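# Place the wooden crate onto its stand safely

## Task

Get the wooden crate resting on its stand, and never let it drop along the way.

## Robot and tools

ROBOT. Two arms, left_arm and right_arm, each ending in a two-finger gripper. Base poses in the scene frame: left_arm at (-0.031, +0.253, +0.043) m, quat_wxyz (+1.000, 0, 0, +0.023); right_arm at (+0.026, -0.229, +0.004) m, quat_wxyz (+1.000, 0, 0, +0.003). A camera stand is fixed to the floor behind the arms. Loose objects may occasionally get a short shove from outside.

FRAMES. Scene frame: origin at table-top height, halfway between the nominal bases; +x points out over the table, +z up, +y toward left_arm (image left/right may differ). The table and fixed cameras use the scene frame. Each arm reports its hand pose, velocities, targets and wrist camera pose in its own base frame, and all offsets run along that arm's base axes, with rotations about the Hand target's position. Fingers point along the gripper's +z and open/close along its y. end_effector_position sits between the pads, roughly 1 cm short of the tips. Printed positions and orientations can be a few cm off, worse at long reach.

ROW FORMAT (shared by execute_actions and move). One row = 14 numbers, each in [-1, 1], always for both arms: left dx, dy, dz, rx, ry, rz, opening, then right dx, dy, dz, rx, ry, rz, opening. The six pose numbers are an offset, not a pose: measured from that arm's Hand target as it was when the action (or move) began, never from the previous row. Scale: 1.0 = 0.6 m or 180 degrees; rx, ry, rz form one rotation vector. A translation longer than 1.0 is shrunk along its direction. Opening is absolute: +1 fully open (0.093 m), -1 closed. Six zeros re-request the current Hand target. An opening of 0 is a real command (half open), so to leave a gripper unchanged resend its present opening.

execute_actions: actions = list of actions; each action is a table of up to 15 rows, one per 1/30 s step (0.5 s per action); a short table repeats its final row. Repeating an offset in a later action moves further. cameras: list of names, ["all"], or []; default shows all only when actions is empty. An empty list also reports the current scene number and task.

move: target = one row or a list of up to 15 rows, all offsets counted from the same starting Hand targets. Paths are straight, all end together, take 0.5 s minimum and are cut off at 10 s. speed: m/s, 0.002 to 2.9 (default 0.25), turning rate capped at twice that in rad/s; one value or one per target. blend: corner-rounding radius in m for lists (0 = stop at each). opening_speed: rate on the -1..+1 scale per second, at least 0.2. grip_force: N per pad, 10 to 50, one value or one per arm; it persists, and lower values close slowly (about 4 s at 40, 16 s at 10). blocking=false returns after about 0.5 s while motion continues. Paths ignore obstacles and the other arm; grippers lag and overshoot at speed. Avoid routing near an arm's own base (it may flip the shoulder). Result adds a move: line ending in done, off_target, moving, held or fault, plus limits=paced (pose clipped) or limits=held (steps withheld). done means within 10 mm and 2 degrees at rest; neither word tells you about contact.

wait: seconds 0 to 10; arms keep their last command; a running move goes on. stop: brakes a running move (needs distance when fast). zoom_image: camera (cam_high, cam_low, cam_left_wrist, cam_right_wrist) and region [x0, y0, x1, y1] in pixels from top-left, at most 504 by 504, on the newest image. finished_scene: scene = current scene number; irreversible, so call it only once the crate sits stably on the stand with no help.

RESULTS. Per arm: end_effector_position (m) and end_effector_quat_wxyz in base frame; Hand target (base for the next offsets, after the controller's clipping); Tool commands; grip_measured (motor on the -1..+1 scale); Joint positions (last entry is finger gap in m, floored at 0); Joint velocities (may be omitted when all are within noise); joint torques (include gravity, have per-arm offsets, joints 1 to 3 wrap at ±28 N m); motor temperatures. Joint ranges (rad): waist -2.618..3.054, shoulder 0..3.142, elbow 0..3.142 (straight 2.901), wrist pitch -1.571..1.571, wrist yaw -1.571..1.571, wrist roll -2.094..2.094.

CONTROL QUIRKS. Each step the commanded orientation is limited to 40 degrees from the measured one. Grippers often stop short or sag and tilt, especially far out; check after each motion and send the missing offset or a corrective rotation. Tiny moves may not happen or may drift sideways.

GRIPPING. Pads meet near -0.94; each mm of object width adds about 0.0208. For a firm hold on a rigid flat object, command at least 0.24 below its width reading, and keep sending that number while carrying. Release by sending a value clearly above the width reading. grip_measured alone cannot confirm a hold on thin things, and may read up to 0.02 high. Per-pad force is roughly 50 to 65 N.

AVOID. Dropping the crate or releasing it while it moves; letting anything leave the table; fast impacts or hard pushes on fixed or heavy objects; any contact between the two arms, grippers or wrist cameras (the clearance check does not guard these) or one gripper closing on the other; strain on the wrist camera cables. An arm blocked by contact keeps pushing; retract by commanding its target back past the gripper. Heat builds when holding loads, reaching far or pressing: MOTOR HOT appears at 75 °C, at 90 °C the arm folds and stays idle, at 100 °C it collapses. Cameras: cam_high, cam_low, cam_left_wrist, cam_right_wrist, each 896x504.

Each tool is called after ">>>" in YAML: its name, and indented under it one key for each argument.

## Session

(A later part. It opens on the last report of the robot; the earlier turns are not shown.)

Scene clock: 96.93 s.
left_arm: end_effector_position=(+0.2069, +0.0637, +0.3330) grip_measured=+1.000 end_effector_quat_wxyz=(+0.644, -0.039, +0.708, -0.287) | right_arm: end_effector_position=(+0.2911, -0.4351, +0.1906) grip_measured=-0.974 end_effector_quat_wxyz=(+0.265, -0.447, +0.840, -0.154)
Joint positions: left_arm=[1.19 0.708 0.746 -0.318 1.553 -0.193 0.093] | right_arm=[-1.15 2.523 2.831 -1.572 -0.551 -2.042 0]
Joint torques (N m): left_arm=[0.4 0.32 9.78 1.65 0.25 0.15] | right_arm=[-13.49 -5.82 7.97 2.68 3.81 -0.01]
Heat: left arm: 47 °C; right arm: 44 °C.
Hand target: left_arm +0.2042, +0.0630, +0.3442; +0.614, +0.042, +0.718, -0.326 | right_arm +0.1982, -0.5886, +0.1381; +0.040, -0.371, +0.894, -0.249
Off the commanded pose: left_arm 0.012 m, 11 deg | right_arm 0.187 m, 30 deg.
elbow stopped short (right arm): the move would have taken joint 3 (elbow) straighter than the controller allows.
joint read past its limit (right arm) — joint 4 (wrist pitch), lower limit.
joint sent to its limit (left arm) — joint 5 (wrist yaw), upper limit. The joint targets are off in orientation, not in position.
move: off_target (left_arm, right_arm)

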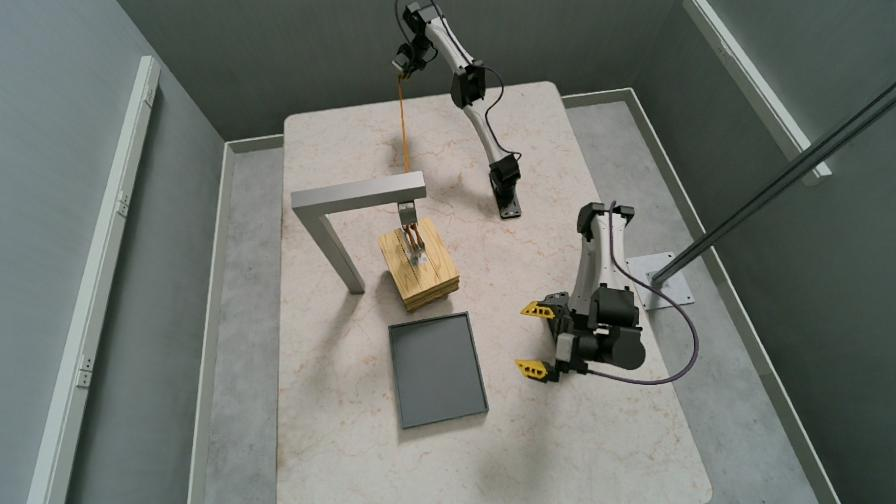

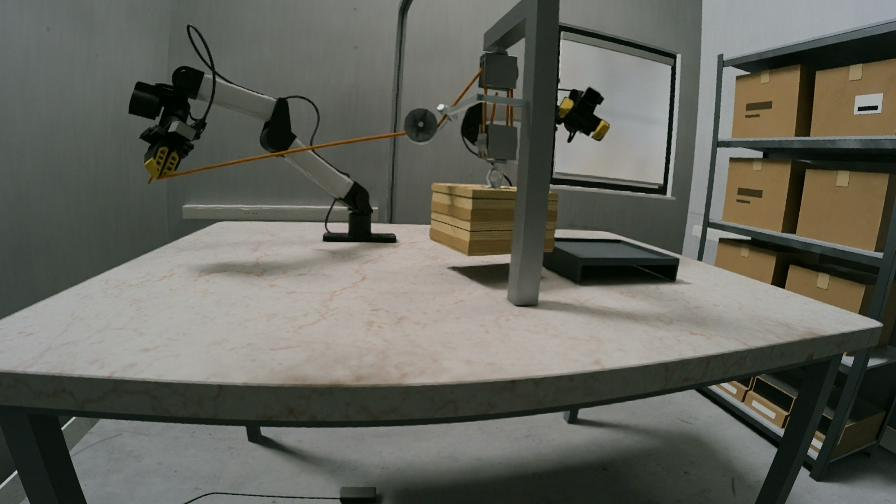

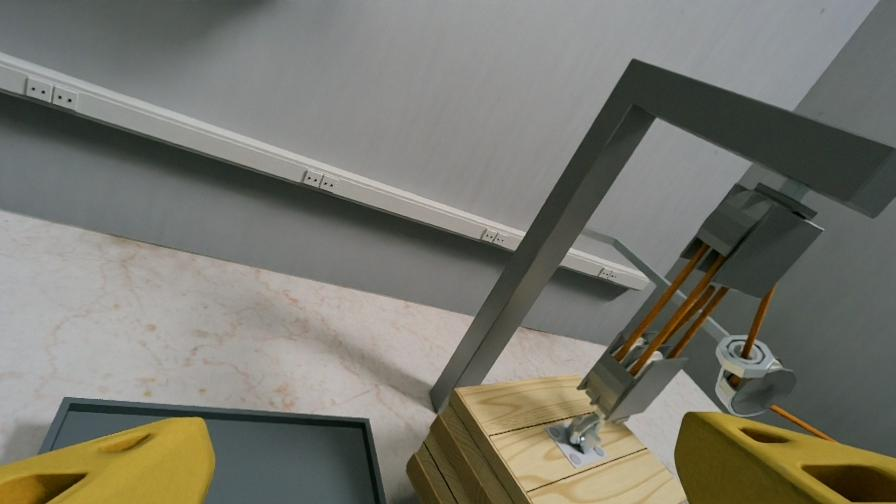

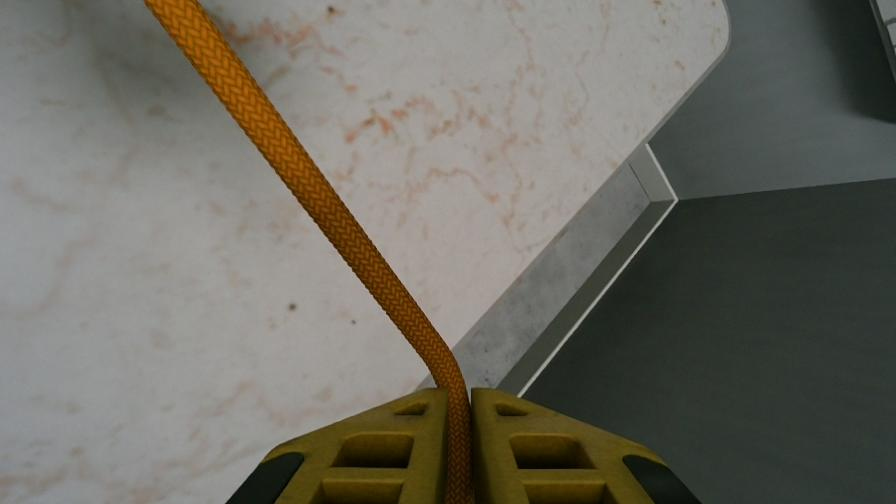

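>>> move:
  target: [0,0,0,0,0,0,1,-0.28,0.0,0.0,0,0,-0.1,-1]
  speed: 0.08
  cameras: ["cam_high","cam_low","cam_left_wrist"]

Scene clock: 101.47 s.
left_arm: end_effector_position=(+0.2069, +0.0637, +0.3330) grip_measured=+1.000 end_effector_quat_wxyz=(+0.644, -0.039, +0.708, -0.287) | right_arm: end_effector_position=(+0.1586, -0.4847, +0.1759) grip_measured=-0.974 end_effector_quat_wxyz=(+0.215, -0.326, +0.908, -0.149)
Joint positions: left_arm=[1.19 0.708 0.746 -0.318 1.553 -0.193 0.093] | right_arm=[-1.407 2.479 2.722 -1.576 -0.478 -2.038 0]
Joint torques (N m): left_arm=[0.46 0.38 9.8 1.61 0.28 0.13] | right_arm=[-13.42 -8.39 6.63 2.42 3.49 0.15]
Motor temperatures (°C): left_arm=[28 31 48 39 26 28 27] | right_arm=[41 34 41 40 45 27 30]
Heat: left arm: 48 °C; right arm: 45 °C.
Hand target: left_arm +0.2042, +0.0630, +0.3442; +0.614, +0.042, +0.718, -0.326 | right_arm +0.0303, -0.5887, +0.1382; +0.001, -0.227, +0.941, -0.252
Off the commanded pose: left_arm 0.012 m, 11 deg | right_arm 0.169 m, 30 deg.
joint read past its limit (right arm) — joint 4 (wrist pitch), lower limit.
joint sent to its limit (left arm) — joint 5 (wrist yaw), upper limit. The joint targets are off in orientation, not in position.
move: off_target (left_arm, right_arm)
Images, in order (width x height): cam_high 896x504, cam_low 896x504, cam_left_wrist 896x504.

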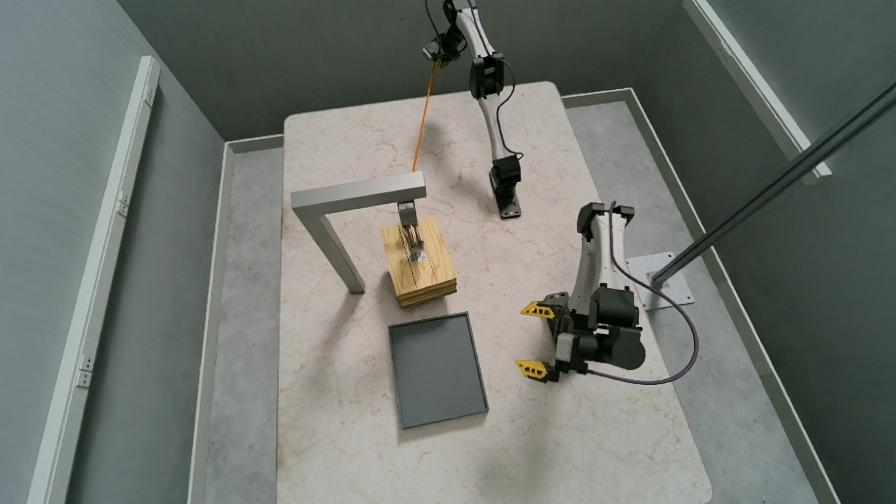

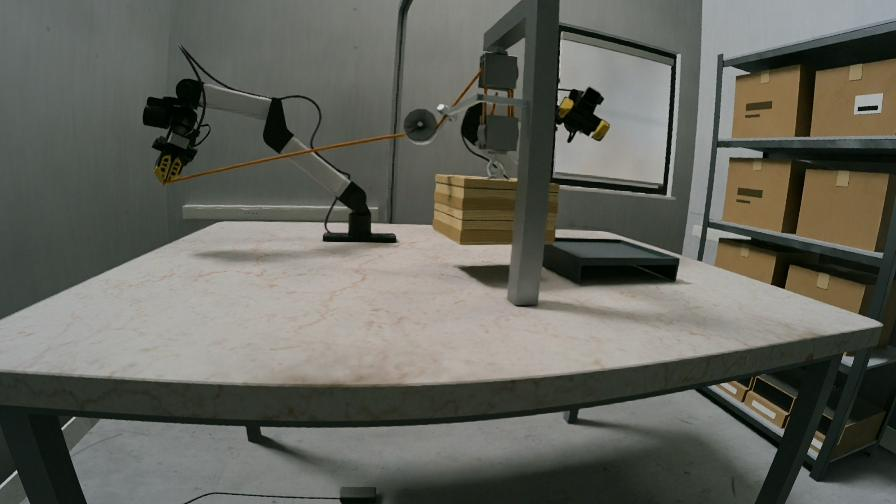

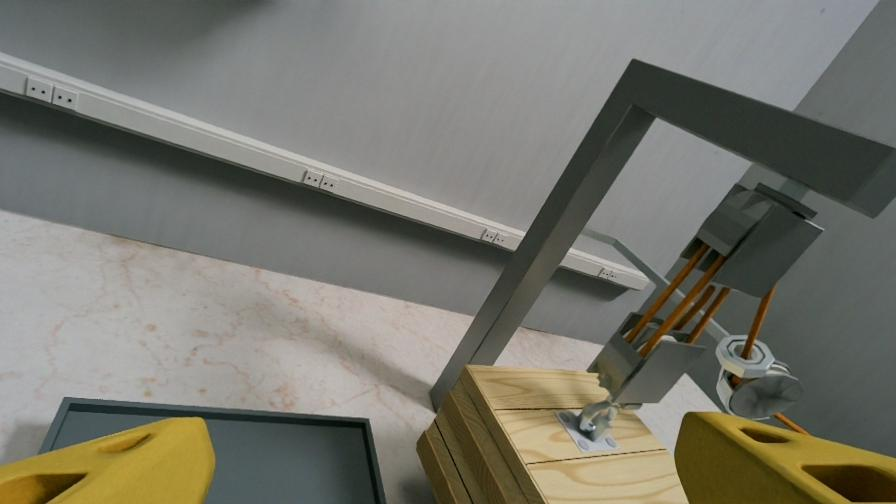

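>>> move:
  target: [0.32,0.30,-0.2,-0.175,0.537,0.397,1,0,0,0,0,0,0,-1]
  speed: 0.3
  cameras: ["cam_high","cam_low","cam_left_wrist"]

Scene clock: 111.23 s.
left_arm: end_effector_position=(+0.3933, +0.2414, +0.2183) grip_measured=+1.000 end_effector_quat_wxyz=(-0.122, +0.704, -0.696, +0.074) | right_arm: end_effector_position=(+0.1586, -0.4847, +0.1759) grip_measured=-0.974 end_effector_quat_wxyz=(+0.215, -0.326, +0.909, -0.149)
Joint positions: left_arm=[0.585 2.213 2.498 -1.584 0.094 -1.01 0.093] | right_arm=[-1.407 2.479 2.722 -1.576 -0.478 -2.037 0]
Joint torques (N m): left_arm=[-0.65 -9.54 8.27 1.03 -0.18 -0.09] | right_arm=[-13.42 -8.39 6.64 2.42 3.5 0.16]
Heat: left arm: 48 °C; right arm: 46 °C.
Hand target: left_arm +0.3962, +0.2430, +0.2241; +0.032, +0.707, -0.706, +0.030 | right_arm +0.0303, -0.5887, +0.1382; +0.001, -0.227, +0.941, -0.252
Off the commanded pose: left_arm 0.007 m, 18 deg | right_arm 0.169 m, 30 deg.
joint read past its limit (right arm) — joint 4 (wrist pitch), lower limit.
joint sent to its limit (left arm) — joint 4 (wrist pitch), lower limit. The joint targets are off in orientation, not in position.
move: off_target (left_arm, right_arm)
Images, in order (width x height): cam_high 896x504, cam_low 896x504, cam_left_wrist 896x504.

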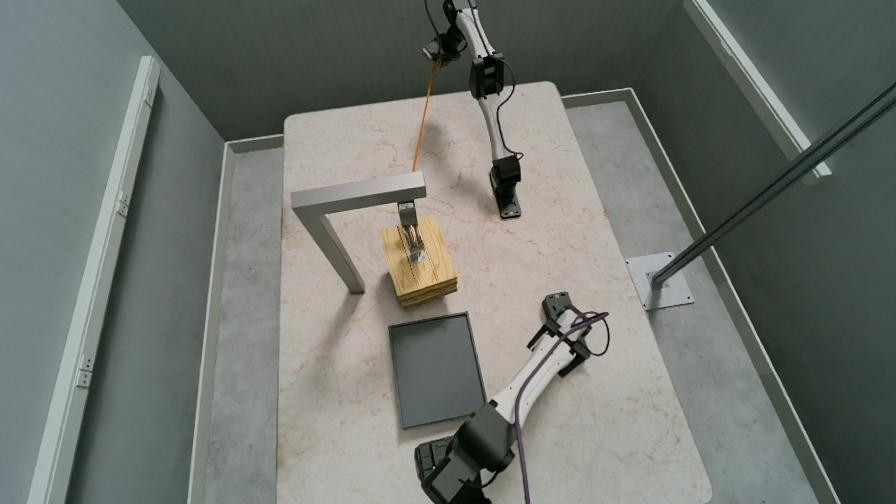

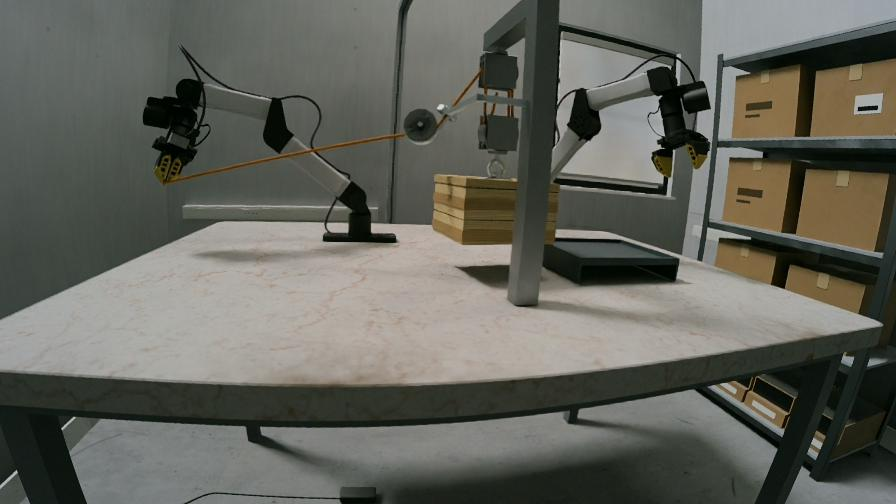

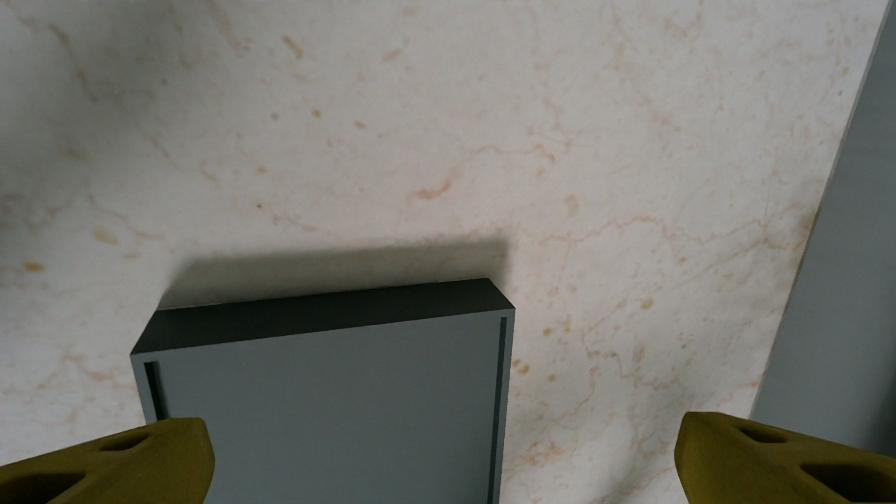

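>>> move:
  target: [-0.02,0.03,-0.22,0,0,0,1,0,0,0,0,0,0,-1]
  speed: 0.25
  cameras: ["cam_high","cam_low","cam_left_wrist"]

Scene clock: 115.07 s.
left_arm: end_effector_position=(+0.3862, +0.2573, +0.0901) grip_measured=+1.000 end_effector_quat_wxyz=(+0.026, +0.709, -0.704, +0.038) | right_arm: end_effector_position=(+0.1586, -0.4847, +0.1759) grip_measured=-0.974 end_effector_quat_wxyz=(+0.215, -0.326, +0.909, -0.149)
Joint positions: left_arm=[0.618 2.47 2.445 -1.584 0.083 -0.959 0.093] | right_arm=[-1.407 2.479 2.722 -1.576 -0.478 -2.037 0]
Joint velocities: left_arm=[0.002 0.002 -0.007 0.037 -0.037 -0.154 0] | right_arm=[within noise]
Joint torques (N m): left_arm=[0.38 -11.97 6.35 0.36 -0.15 0.09] | right_arm=[-13.42 -8.39 6.64 2.42 3.5 0.15]
Heat: left arm: 48 °C; right arm: 46 °C.
Hand target: left_arm +0.3842, +0.2611, +0.0921; +0.032, +0.707, -0.706, +0.030 | right_arm +0.0303, -0.5887, +0.1382; +0.001, -0.227, +0.941, -0.252
Off the commanded pose: left_arm 0.005 m, 1 deg | right_arm 0.169 m, 30 deg.
joint read past its limit (right arm) — joint 4 (wrist pitch), lower limit.
joint sent to its limit (left arm) — joint 4 (wrist pitch), lower limit. The joint targets still meet the commanded pose.
move: off_target (right_arm)
Images, in order (width x height): cam_high 896x504, cam_low 896x504, cam_left_wrist 896x504.

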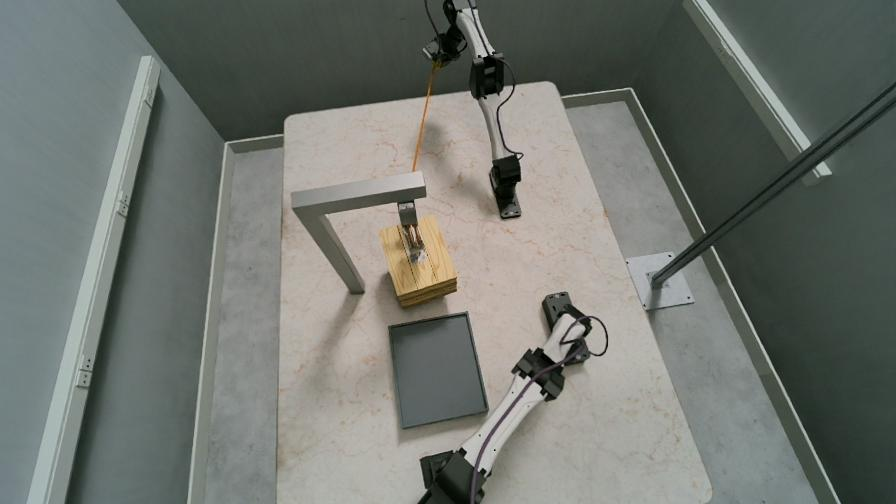

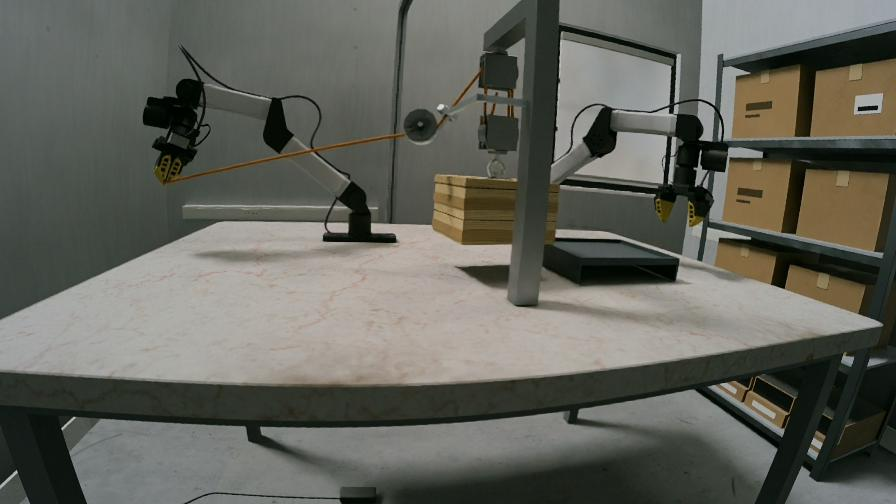

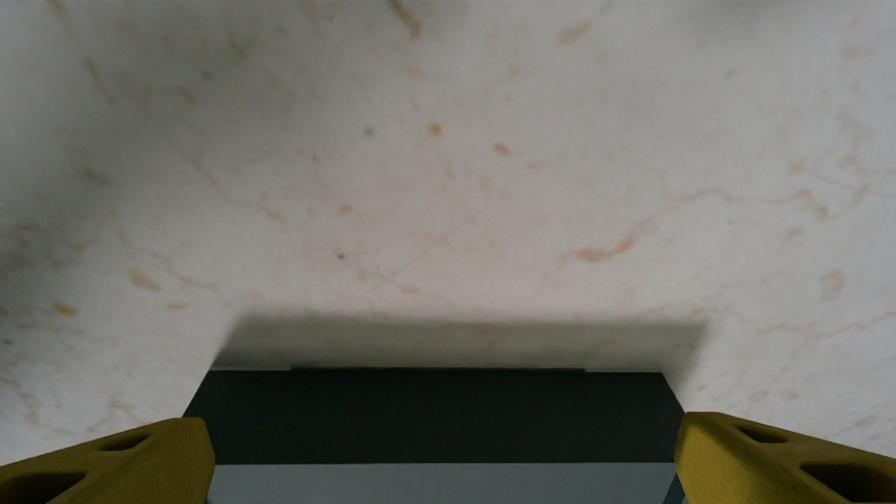

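>>> move:
  target:
    - [0,0,-0.175,0,0,0,1,0,0,0,0,0,0,-1]
    - [0,-0.16,-0.175,0,0,0,1,0,0,0,0,0,0,-1]
  speed: [0.2,0.12]
  cameras: ["cam_high","cam_low","cam_left_wrist"]

Scene clock: 119.83 s.
left_arm: end_effector_position=(+0.3756, +0.1707, -0.0263) grip_measured=+1.000 end_effector_quat_wxyz=(+0.049, +0.704, -0.709, +0.015) | right_arm: end_effector_position=(+0.1586, -0.4847, +0.1759) grip_measured=-0.974 end_effector_quat_wxyz=(+0.215, -0.326, +0.909, -0.149)
Joint positions: left_arm=[0.451 2.312 1.694 -1.036 0.06 -1.111 0.093] | right_arm=[-1.407 2.479 2.722 -1.576 -0.478 -2.037 0]
Joint torques (N m): left_arm=[-1.39 -14.09 4.89 0.42 0.15 -0.24] | right_arm=[-13.42 -8.39 6.65 2.42 3.5 0.16]
Motor temperatures (°C): left_arm=[28 34 47 38 26 28 27] | right_arm=[46 38 42 42 47 27 30]
Heat: left arm: 47 °C; right arm: 47 °C.
Hand target: left_arm +0.3841, +0.1651, -0.0129; +0.032, +0.707, -0.706, +0.030 | right_arm +0.0303, -0.5887, +0.1382; +0.001, -0.227, +0.941, -0.252
Off the commanded pose: left_arm 0.017 m, 3 deg | right_arm 0.169 m, 30 deg.
joint read past its limit (right arm) — joint 4 (wrist pitch), lower limit.
move: off_target (left_arm, right_arm)
Images, in order (width x height): cam_high 896x504, cam_low 896x504, cam_left_wrist 896x504.

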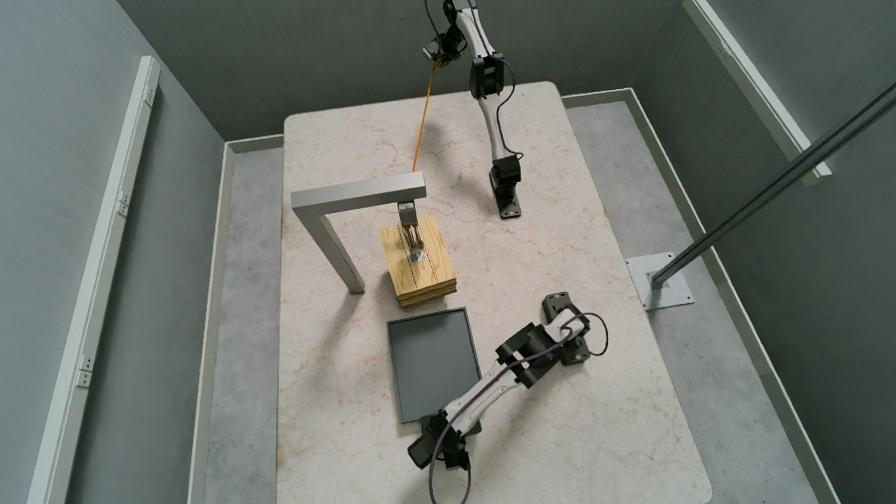

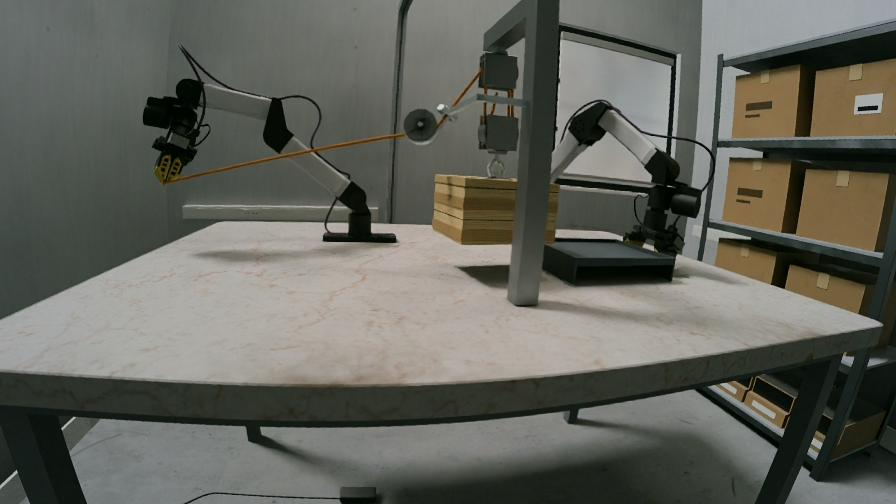

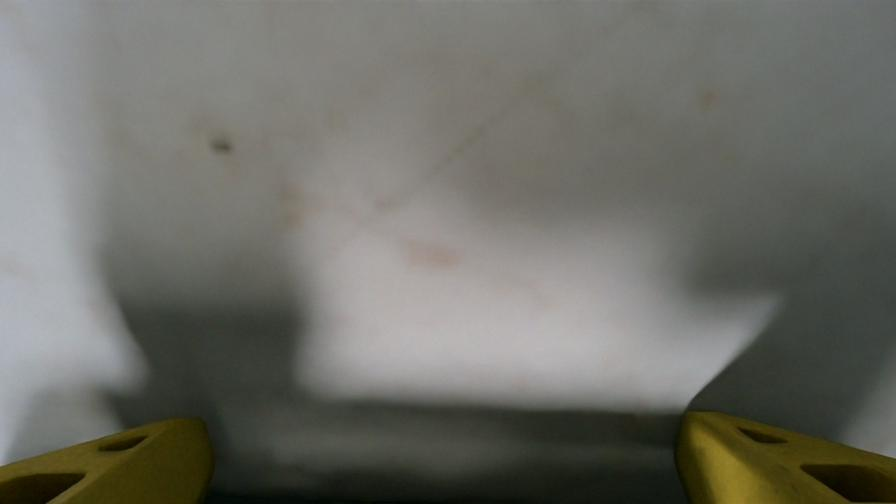

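>>> move:
  target: [0,0,0,0,0,0,1,-0.12,-0.03,0.02,0,0,-0.06,-1]
  speed: 0.08
  cameras: ["cam_high","cam_low"]

>>> zoom_image:
  camera: "cam_low"
  region: [400, 100, 720, 320]

Scene clock: 123.77 s.
left_arm: end_effector_position=(+0.3756, +0.1707, -0.0263) grip_measured=+1.000 end_effector_quat_wxyz=(+0.049, +0.704, -0.709, +0.015) | right_arm: end_effector_position=(+0.0853, -0.5017, +0.1853) grip_measured=-0.974 end_effector_quat_wxyz=(+0.182, -0.224, +0.943, -0.165)
Joint positions: left_arm=[0.451 2.312 1.694 -1.036 0.06 -1.111 0.093] | right_arm=[-1.538 2.452 2.723 -1.573 -0.422 -1.946 0]
Joint torques (N m): left_arm=[-1.5 -14.05 4.83 0.42 0.15 -0.23] | right_arm=[-11.9 -5.53 9.54 2.84 3.32 0.17]
Heat: left arm: 47 °C; right arm: 47 °C.
Hand target: left_arm +0.3841, +0.1651, -0.0129; +0.032, +0.707, -0.706, +0.030 | right_arm -0.0418, -0.6066, +0.1501; -0.023, -0.137, +0.958, -0.251
Off the commanded pose: left_arm 0.017 m, 3 deg | right_arm 0.168 m, 27 deg.
joint read past its limit (right arm) — joint 4 (wrist pitch), lower limit.
move: off_target (left_arm, right_arm)
Images, in order (width x height): cam_high 896x504, cam_low 896x504.

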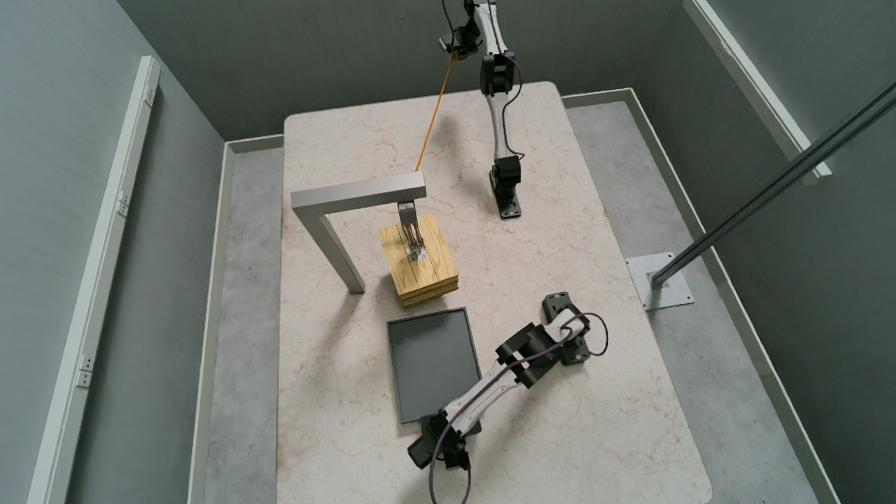

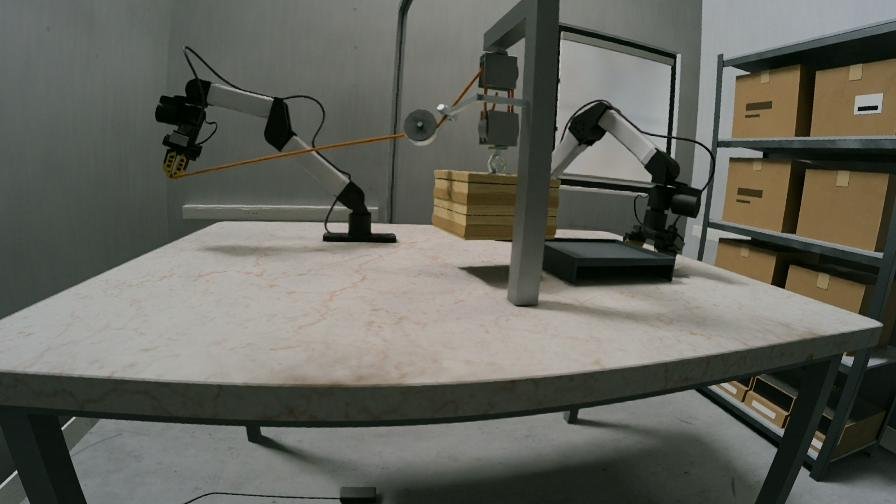

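Scaled by 1.575 from the camera's 896x504 image, which has a finer 1280x720 frame.

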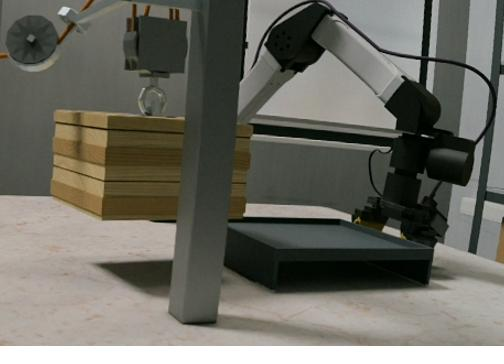

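>>> move:
  target: [0.01,-0.22,0.012,0,0,0,1,0,0,0,0,0,0,-1]
  speed: 0.08
  cameras: ["cam_high","cam_low"]

Scene clock: 129.20 s.
left_arm: end_effector_position=(+0.3816, +0.0404, -0.0234) grip_measured=+1.000 end_effector_quat_wxyz=(+0.046, +0.704, -0.708, +0.004) | right_arm: end_effector_position=(+0.0853, -0.5018, +0.1854) grip_measured=-0.974 end_effector_quat_wxyz=(+0.182, -0.224, +0.943, -0.165)
Joint positions: left_arm=[0.133 2.191 1.499 -0.948 0.062 -1.43 0.093] | right_arm=[-1.538 2.452 2.724 -1.573 -0.422 -1.946 0]
Joint torques (N m): left_arm=[-1.2 -13.94 5.35 0.39 0.22 -0.19] | right_arm=[-11.89 -5.48 9.59 2.84 3.32 0.17]
Heat: left arm: 46 °C; right arm: 48 °C.
Hand target: left_arm +0.3902, +0.0332, -0.0058; +0.032, +0.707, -0.706, +0.030 | right_arm -0.0418, -0.6067, +0.1502; -0.023, -0.137, +0.958, -0.251
Off the commanded pose: left_arm 0.021 m, 3 deg | right_arm 0.169 m, 27 deg.
joint read past its limit (right arm) — joint 4 (wrist pitch), lower limit.
move: off_target (left_arm, right_arm)
Images, in order (width x height): cam_high 896x504, cam_low 896x504.

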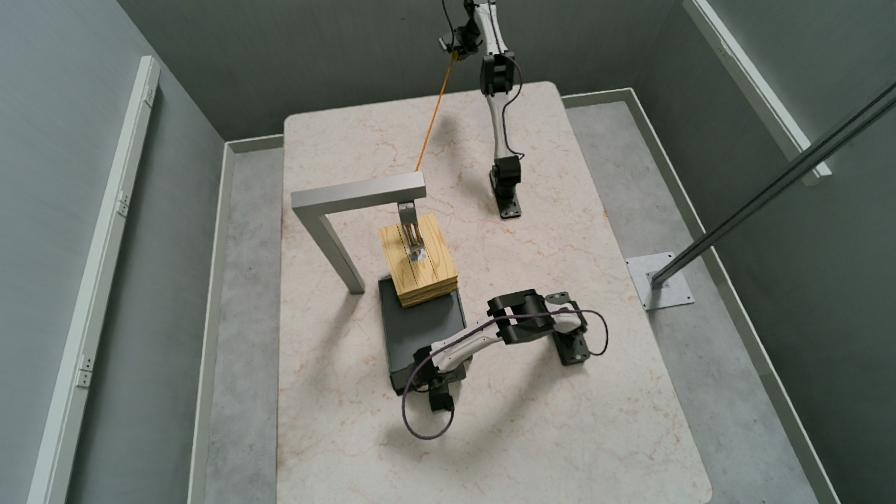

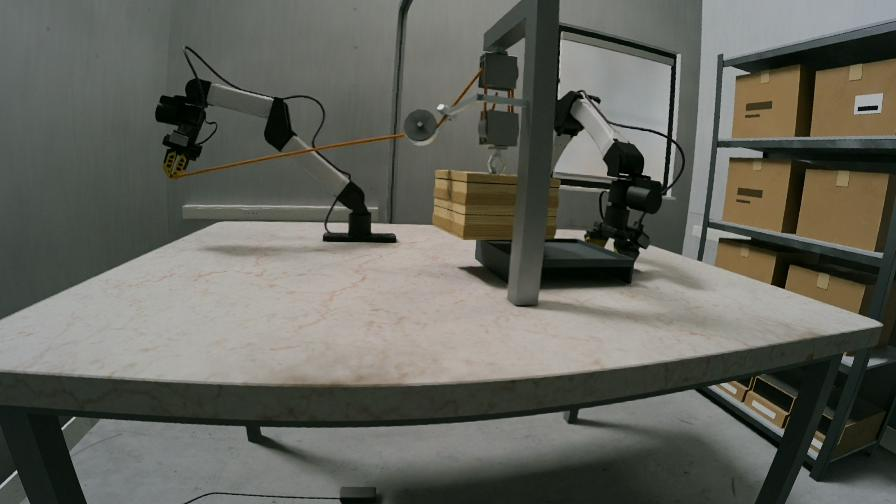

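>>> move:
  target: [-0.005,-0.115,0.0,0,0,0,1,0,0,0,0,0,0,-1]
  speed: 0.08
  cameras: ["cam_high","cam_low","cam_left_wrist"]

>>> zoom_image:
  camera: "cam_high"
  region: [330, 190, 510, 400]

Scene clock: 132.07 s.
left_arm: end_effector_position=(+0.3791, -0.0272, -0.0229) grip_measured=+1.000 end_effector_quat_wxyz=(+0.043, +0.706, -0.707, +0.001) | right_arm: end_effector_position=(+0.0853, -0.5018, +0.1854) grip_measured=-0.974 end_effector_quat_wxyz=(+0.182, -0.224, +0.943, -0.165)
Joint positions: left_arm=[-0.043 2.167 1.462 -0.923 0.064 -1.61 0.093] | right_arm=[-1.538 2.452 2.724 -1.573 -0.422 -1.946 0]
Joint torques (N m): left_arm=[-1.18 -13.79 5.19 0.44 0.21 -0.16] | right_arm=[-11.89 -5.49 9.59 2.84 3.31 0.16]
Motor temperatures (°C): left_arm=[28 39 46 36 26 28 27] | right_arm=[48 38 43 44 48 27 30]
Heat: left arm: 46 °C; right arm: 48 °C.
Hand target: left_arm +0.3872, -0.0359, -0.0056; +0.032, +0.707, -0.706, +0.030 | right_arm -0.0418, -0.6067, +0.1502; -0.023, -0.137, +0.958, -0.251
Off the commanded pose: left_arm 0.021 m, 4 deg | right_arm 0.169 m, 27 deg.
joint read past its limit (right arm) — joint 4 (wrist pitch), lower limit.
move: off_target (left_arm, right_arm)
Images, in order (width x height): cam_high 896x504, cam_low 896x504, cam_left_wrist 896x504.

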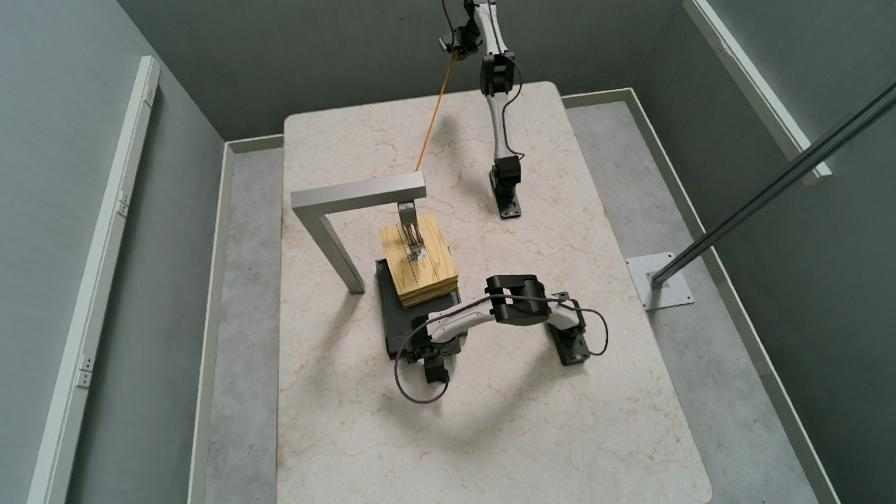

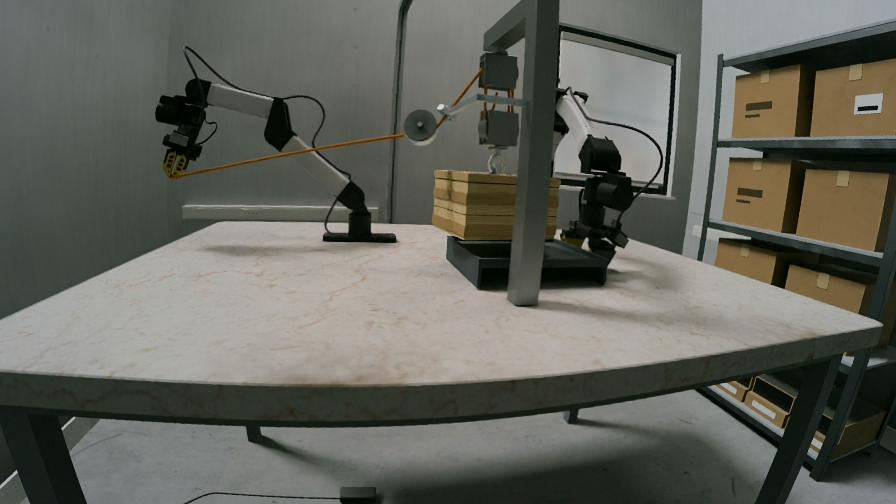

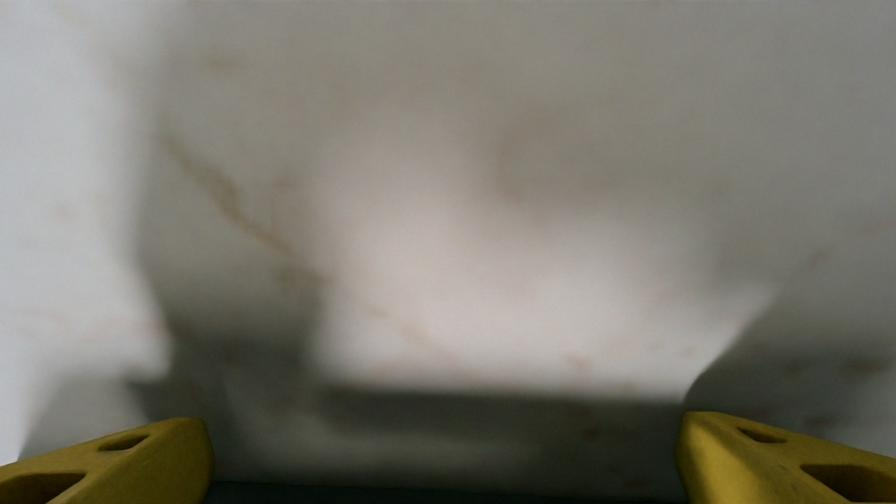

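Scaled by 2.400 from the camera's 896x504 image, which has a finer 1280x720 frame.

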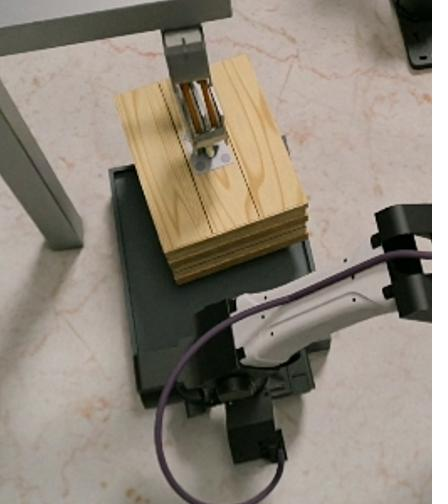

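>>> move:
  target:
    - [0,0.05,0.005,0,0,0,0,0,0,0,0,0,0,-1]
    - [-0.12,0.05,0.005,0,0,0,0,0,0,0,0,0,0,-1]
    - [-0.12,-0.075,0.005,0,0,0,0,0,0,0,0,0,0,-1]
  speed: 0.1
  cameras: ["cam_high","cam_low","cam_left_wrist"]

>>> zoom_image:
  camera: "cam_high"
  region: [330, 190, 510, 400]

Scene clock: 140.63 s.
left_arm: end_effector_position=(+0.3034, -0.0729, -0.0125) grip_measured=+0.003 end_effector_quat_wxyz=(+0.040, +0.709, -0.704, +0.005) | right_arm: end_effector_position=(+0.0853, -0.5018, +0.1854) grip_measured=-0.974 end_effector_quat_wxyz=(+0.182, -0.224, +0.943, -0.165)
Joint positions: left_arm=[-0.197 1.905 1.107 -0.809 0.072 -1.773 0.045] | right_arm=[-1.538 2.452 2.724 -1.573 -0.422 -1.946 0]
Joint torques (N m): left_arm=[-1.14 -9.09 7.12 0.45 0.11 -0.08] | right_arm=[-11.89 -5.49 9.59 2.84 3.31 0.16]
Heat: left arm: 45 °C; right arm: 49 °C.
Hand target: left_arm +0.3151, -0.0810, -0.0027; +0.032, +0.707, -0.706, +0.030 | right_arm -0.0418, -0.6067, +0.1502; -0.023, -0.137, +0.958, -0.251
Off the commanded pose: left_arm 0.017 m, 3 deg | right_arm 0.169 m, 27 deg.
joint read past its limit (right arm) — joint 4 (wrist pitch), lower limit.
move: off_target (left_arm, right_arm)
Images, in order (width x height): cam_high 896x504, cam_low 896x504, cam_left_wrist 896x504.

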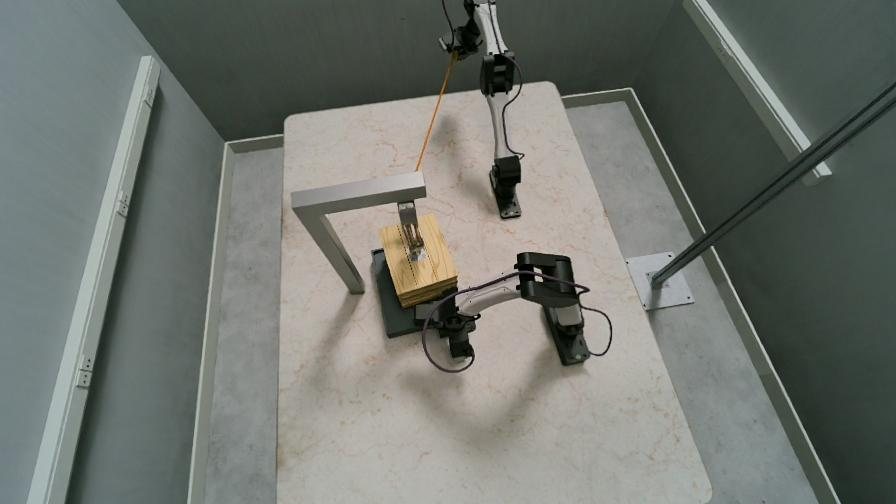

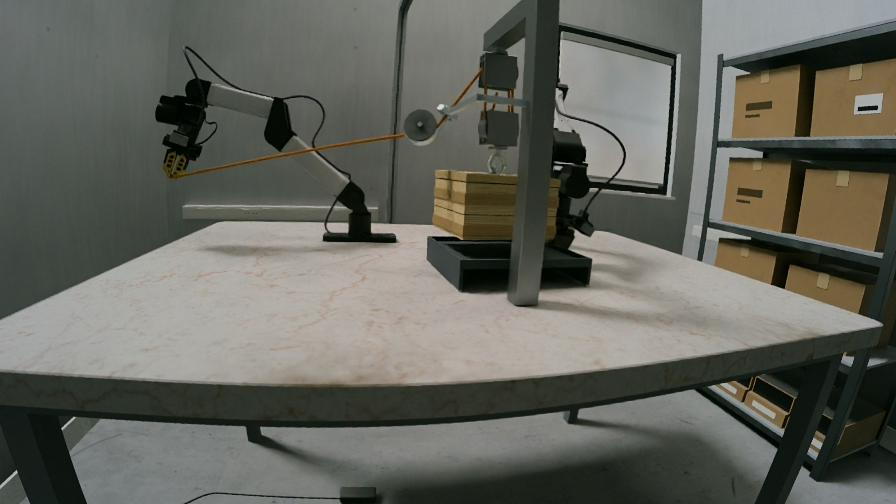

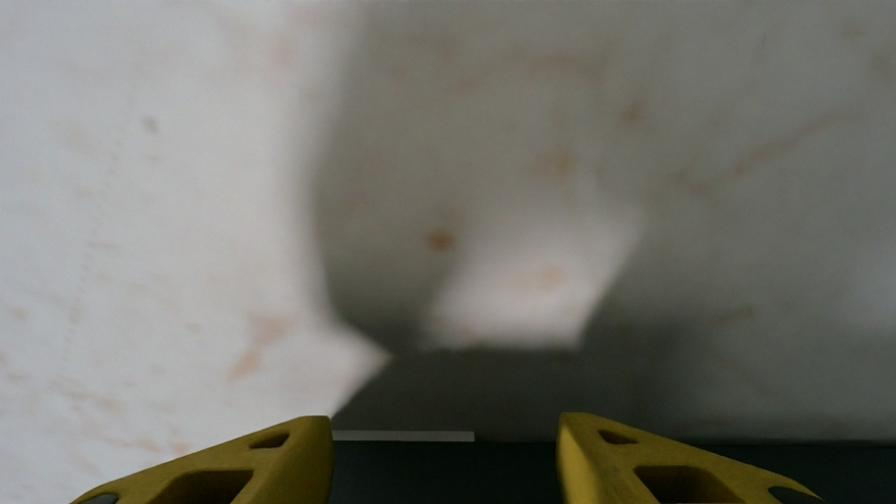

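Scaled by 2.400 from the camera's 896x504 image, which has a finer 1280x720 frame.

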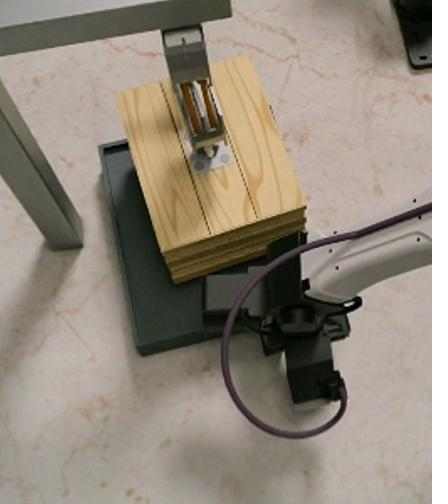

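>>> move:
  target:
    - [0,0.16,0.1,0,0,0,0,0,0,0,0,0,0,-1]
    - [0.43,0.12,0.2,0.043,-0.045,-0.499,0,0,0,0,0,0,0,-1]
  blend: [0.04,0]
  speed: 0.25
  cameras: ["cam_high","cam_low","cam_left_wrist"]

Scene clock: 148.57 s.
left_arm: end_effector_position=(+0.5633, -0.0067, +0.1112) grip_measured=+0.003 end_effector_quat_wxyz=(+0.167, -0.009, +0.986, -0.009) | right_arm: end_effector_position=(+0.0853, -0.5018, +0.1854) grip_measured=-0.974 end_effector_quat_wxyz=(+0.182, -0.224, +0.943, -0.165)
Joint positions: left_arm=[-0.008 2.655 2.836 -1.417 0.012 -0.028 0.045] | right_arm=[-1.538 2.452 2.724 -1.573 -0.422 -1.946 0]
Joint torques (N m): left_arm=[-0.84 -11.84 8.92 1.46 -0.14 0.08] | right_arm=[-11.89 -5.49 9.59 2.84 3.31 0.16]
Heat: left arm: 46 °C; right arm: 50 °C.
Hand target: left_arm +0.5731, -0.0089, +0.1174; +0.044, +0.000, +0.999, +0.000 | right_arm -0.0418, -0.6067, +0.1502; -0.023, -0.137, +0.958, -0.251
Off the commanded pose: left_arm 0.012 m, 14 deg | right_arm 0.169 m, 27 deg.
elbow stopped short (left arm): the move would have taken joint 3 (elbow) straighter than the controller allows.
joint read past its limit (right arm) — joint 4 (wrist pitch), lower limit.
move: off_target (left_arm, right_arm)
Images, in order (width x height): cam_high 896x504, cam_low 896x504, cam_left_wrist 896x504.

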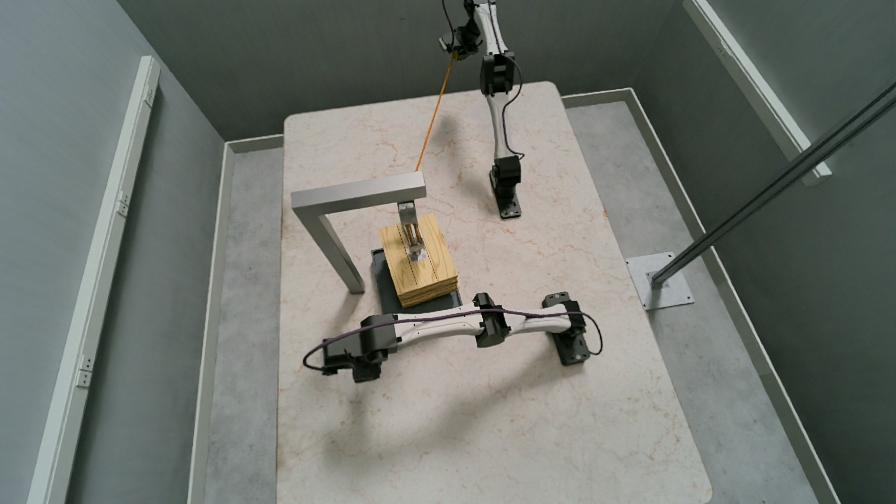

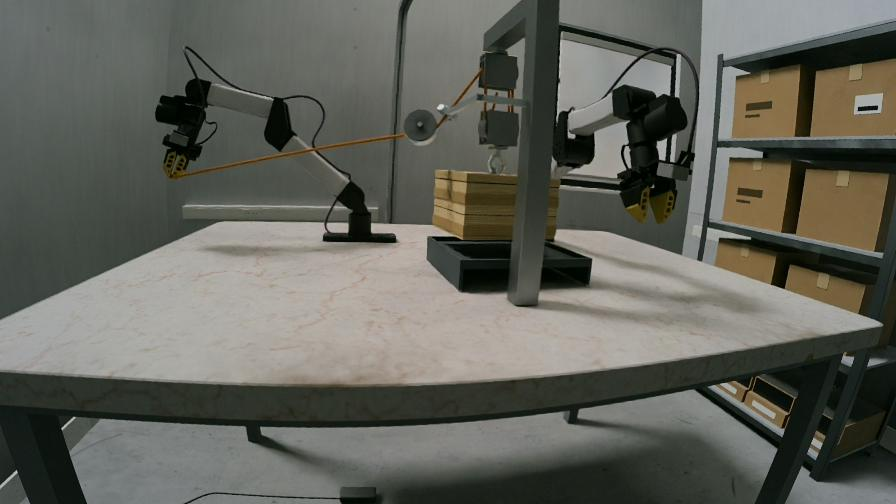

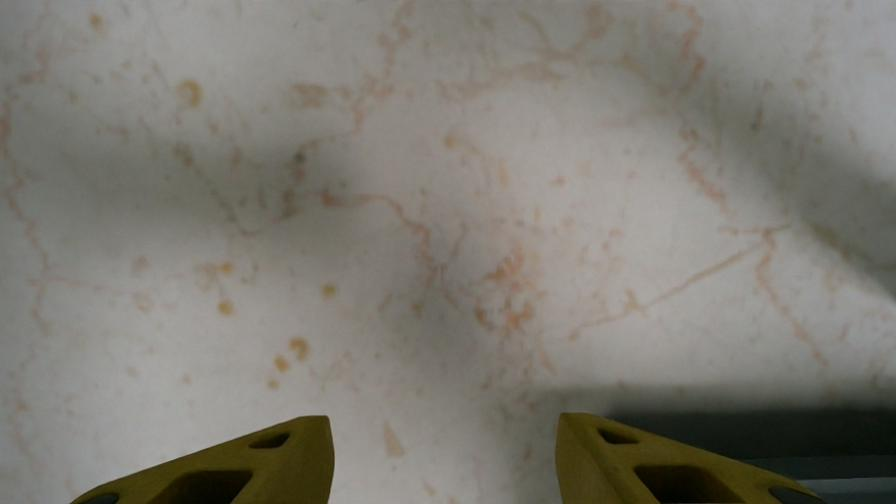

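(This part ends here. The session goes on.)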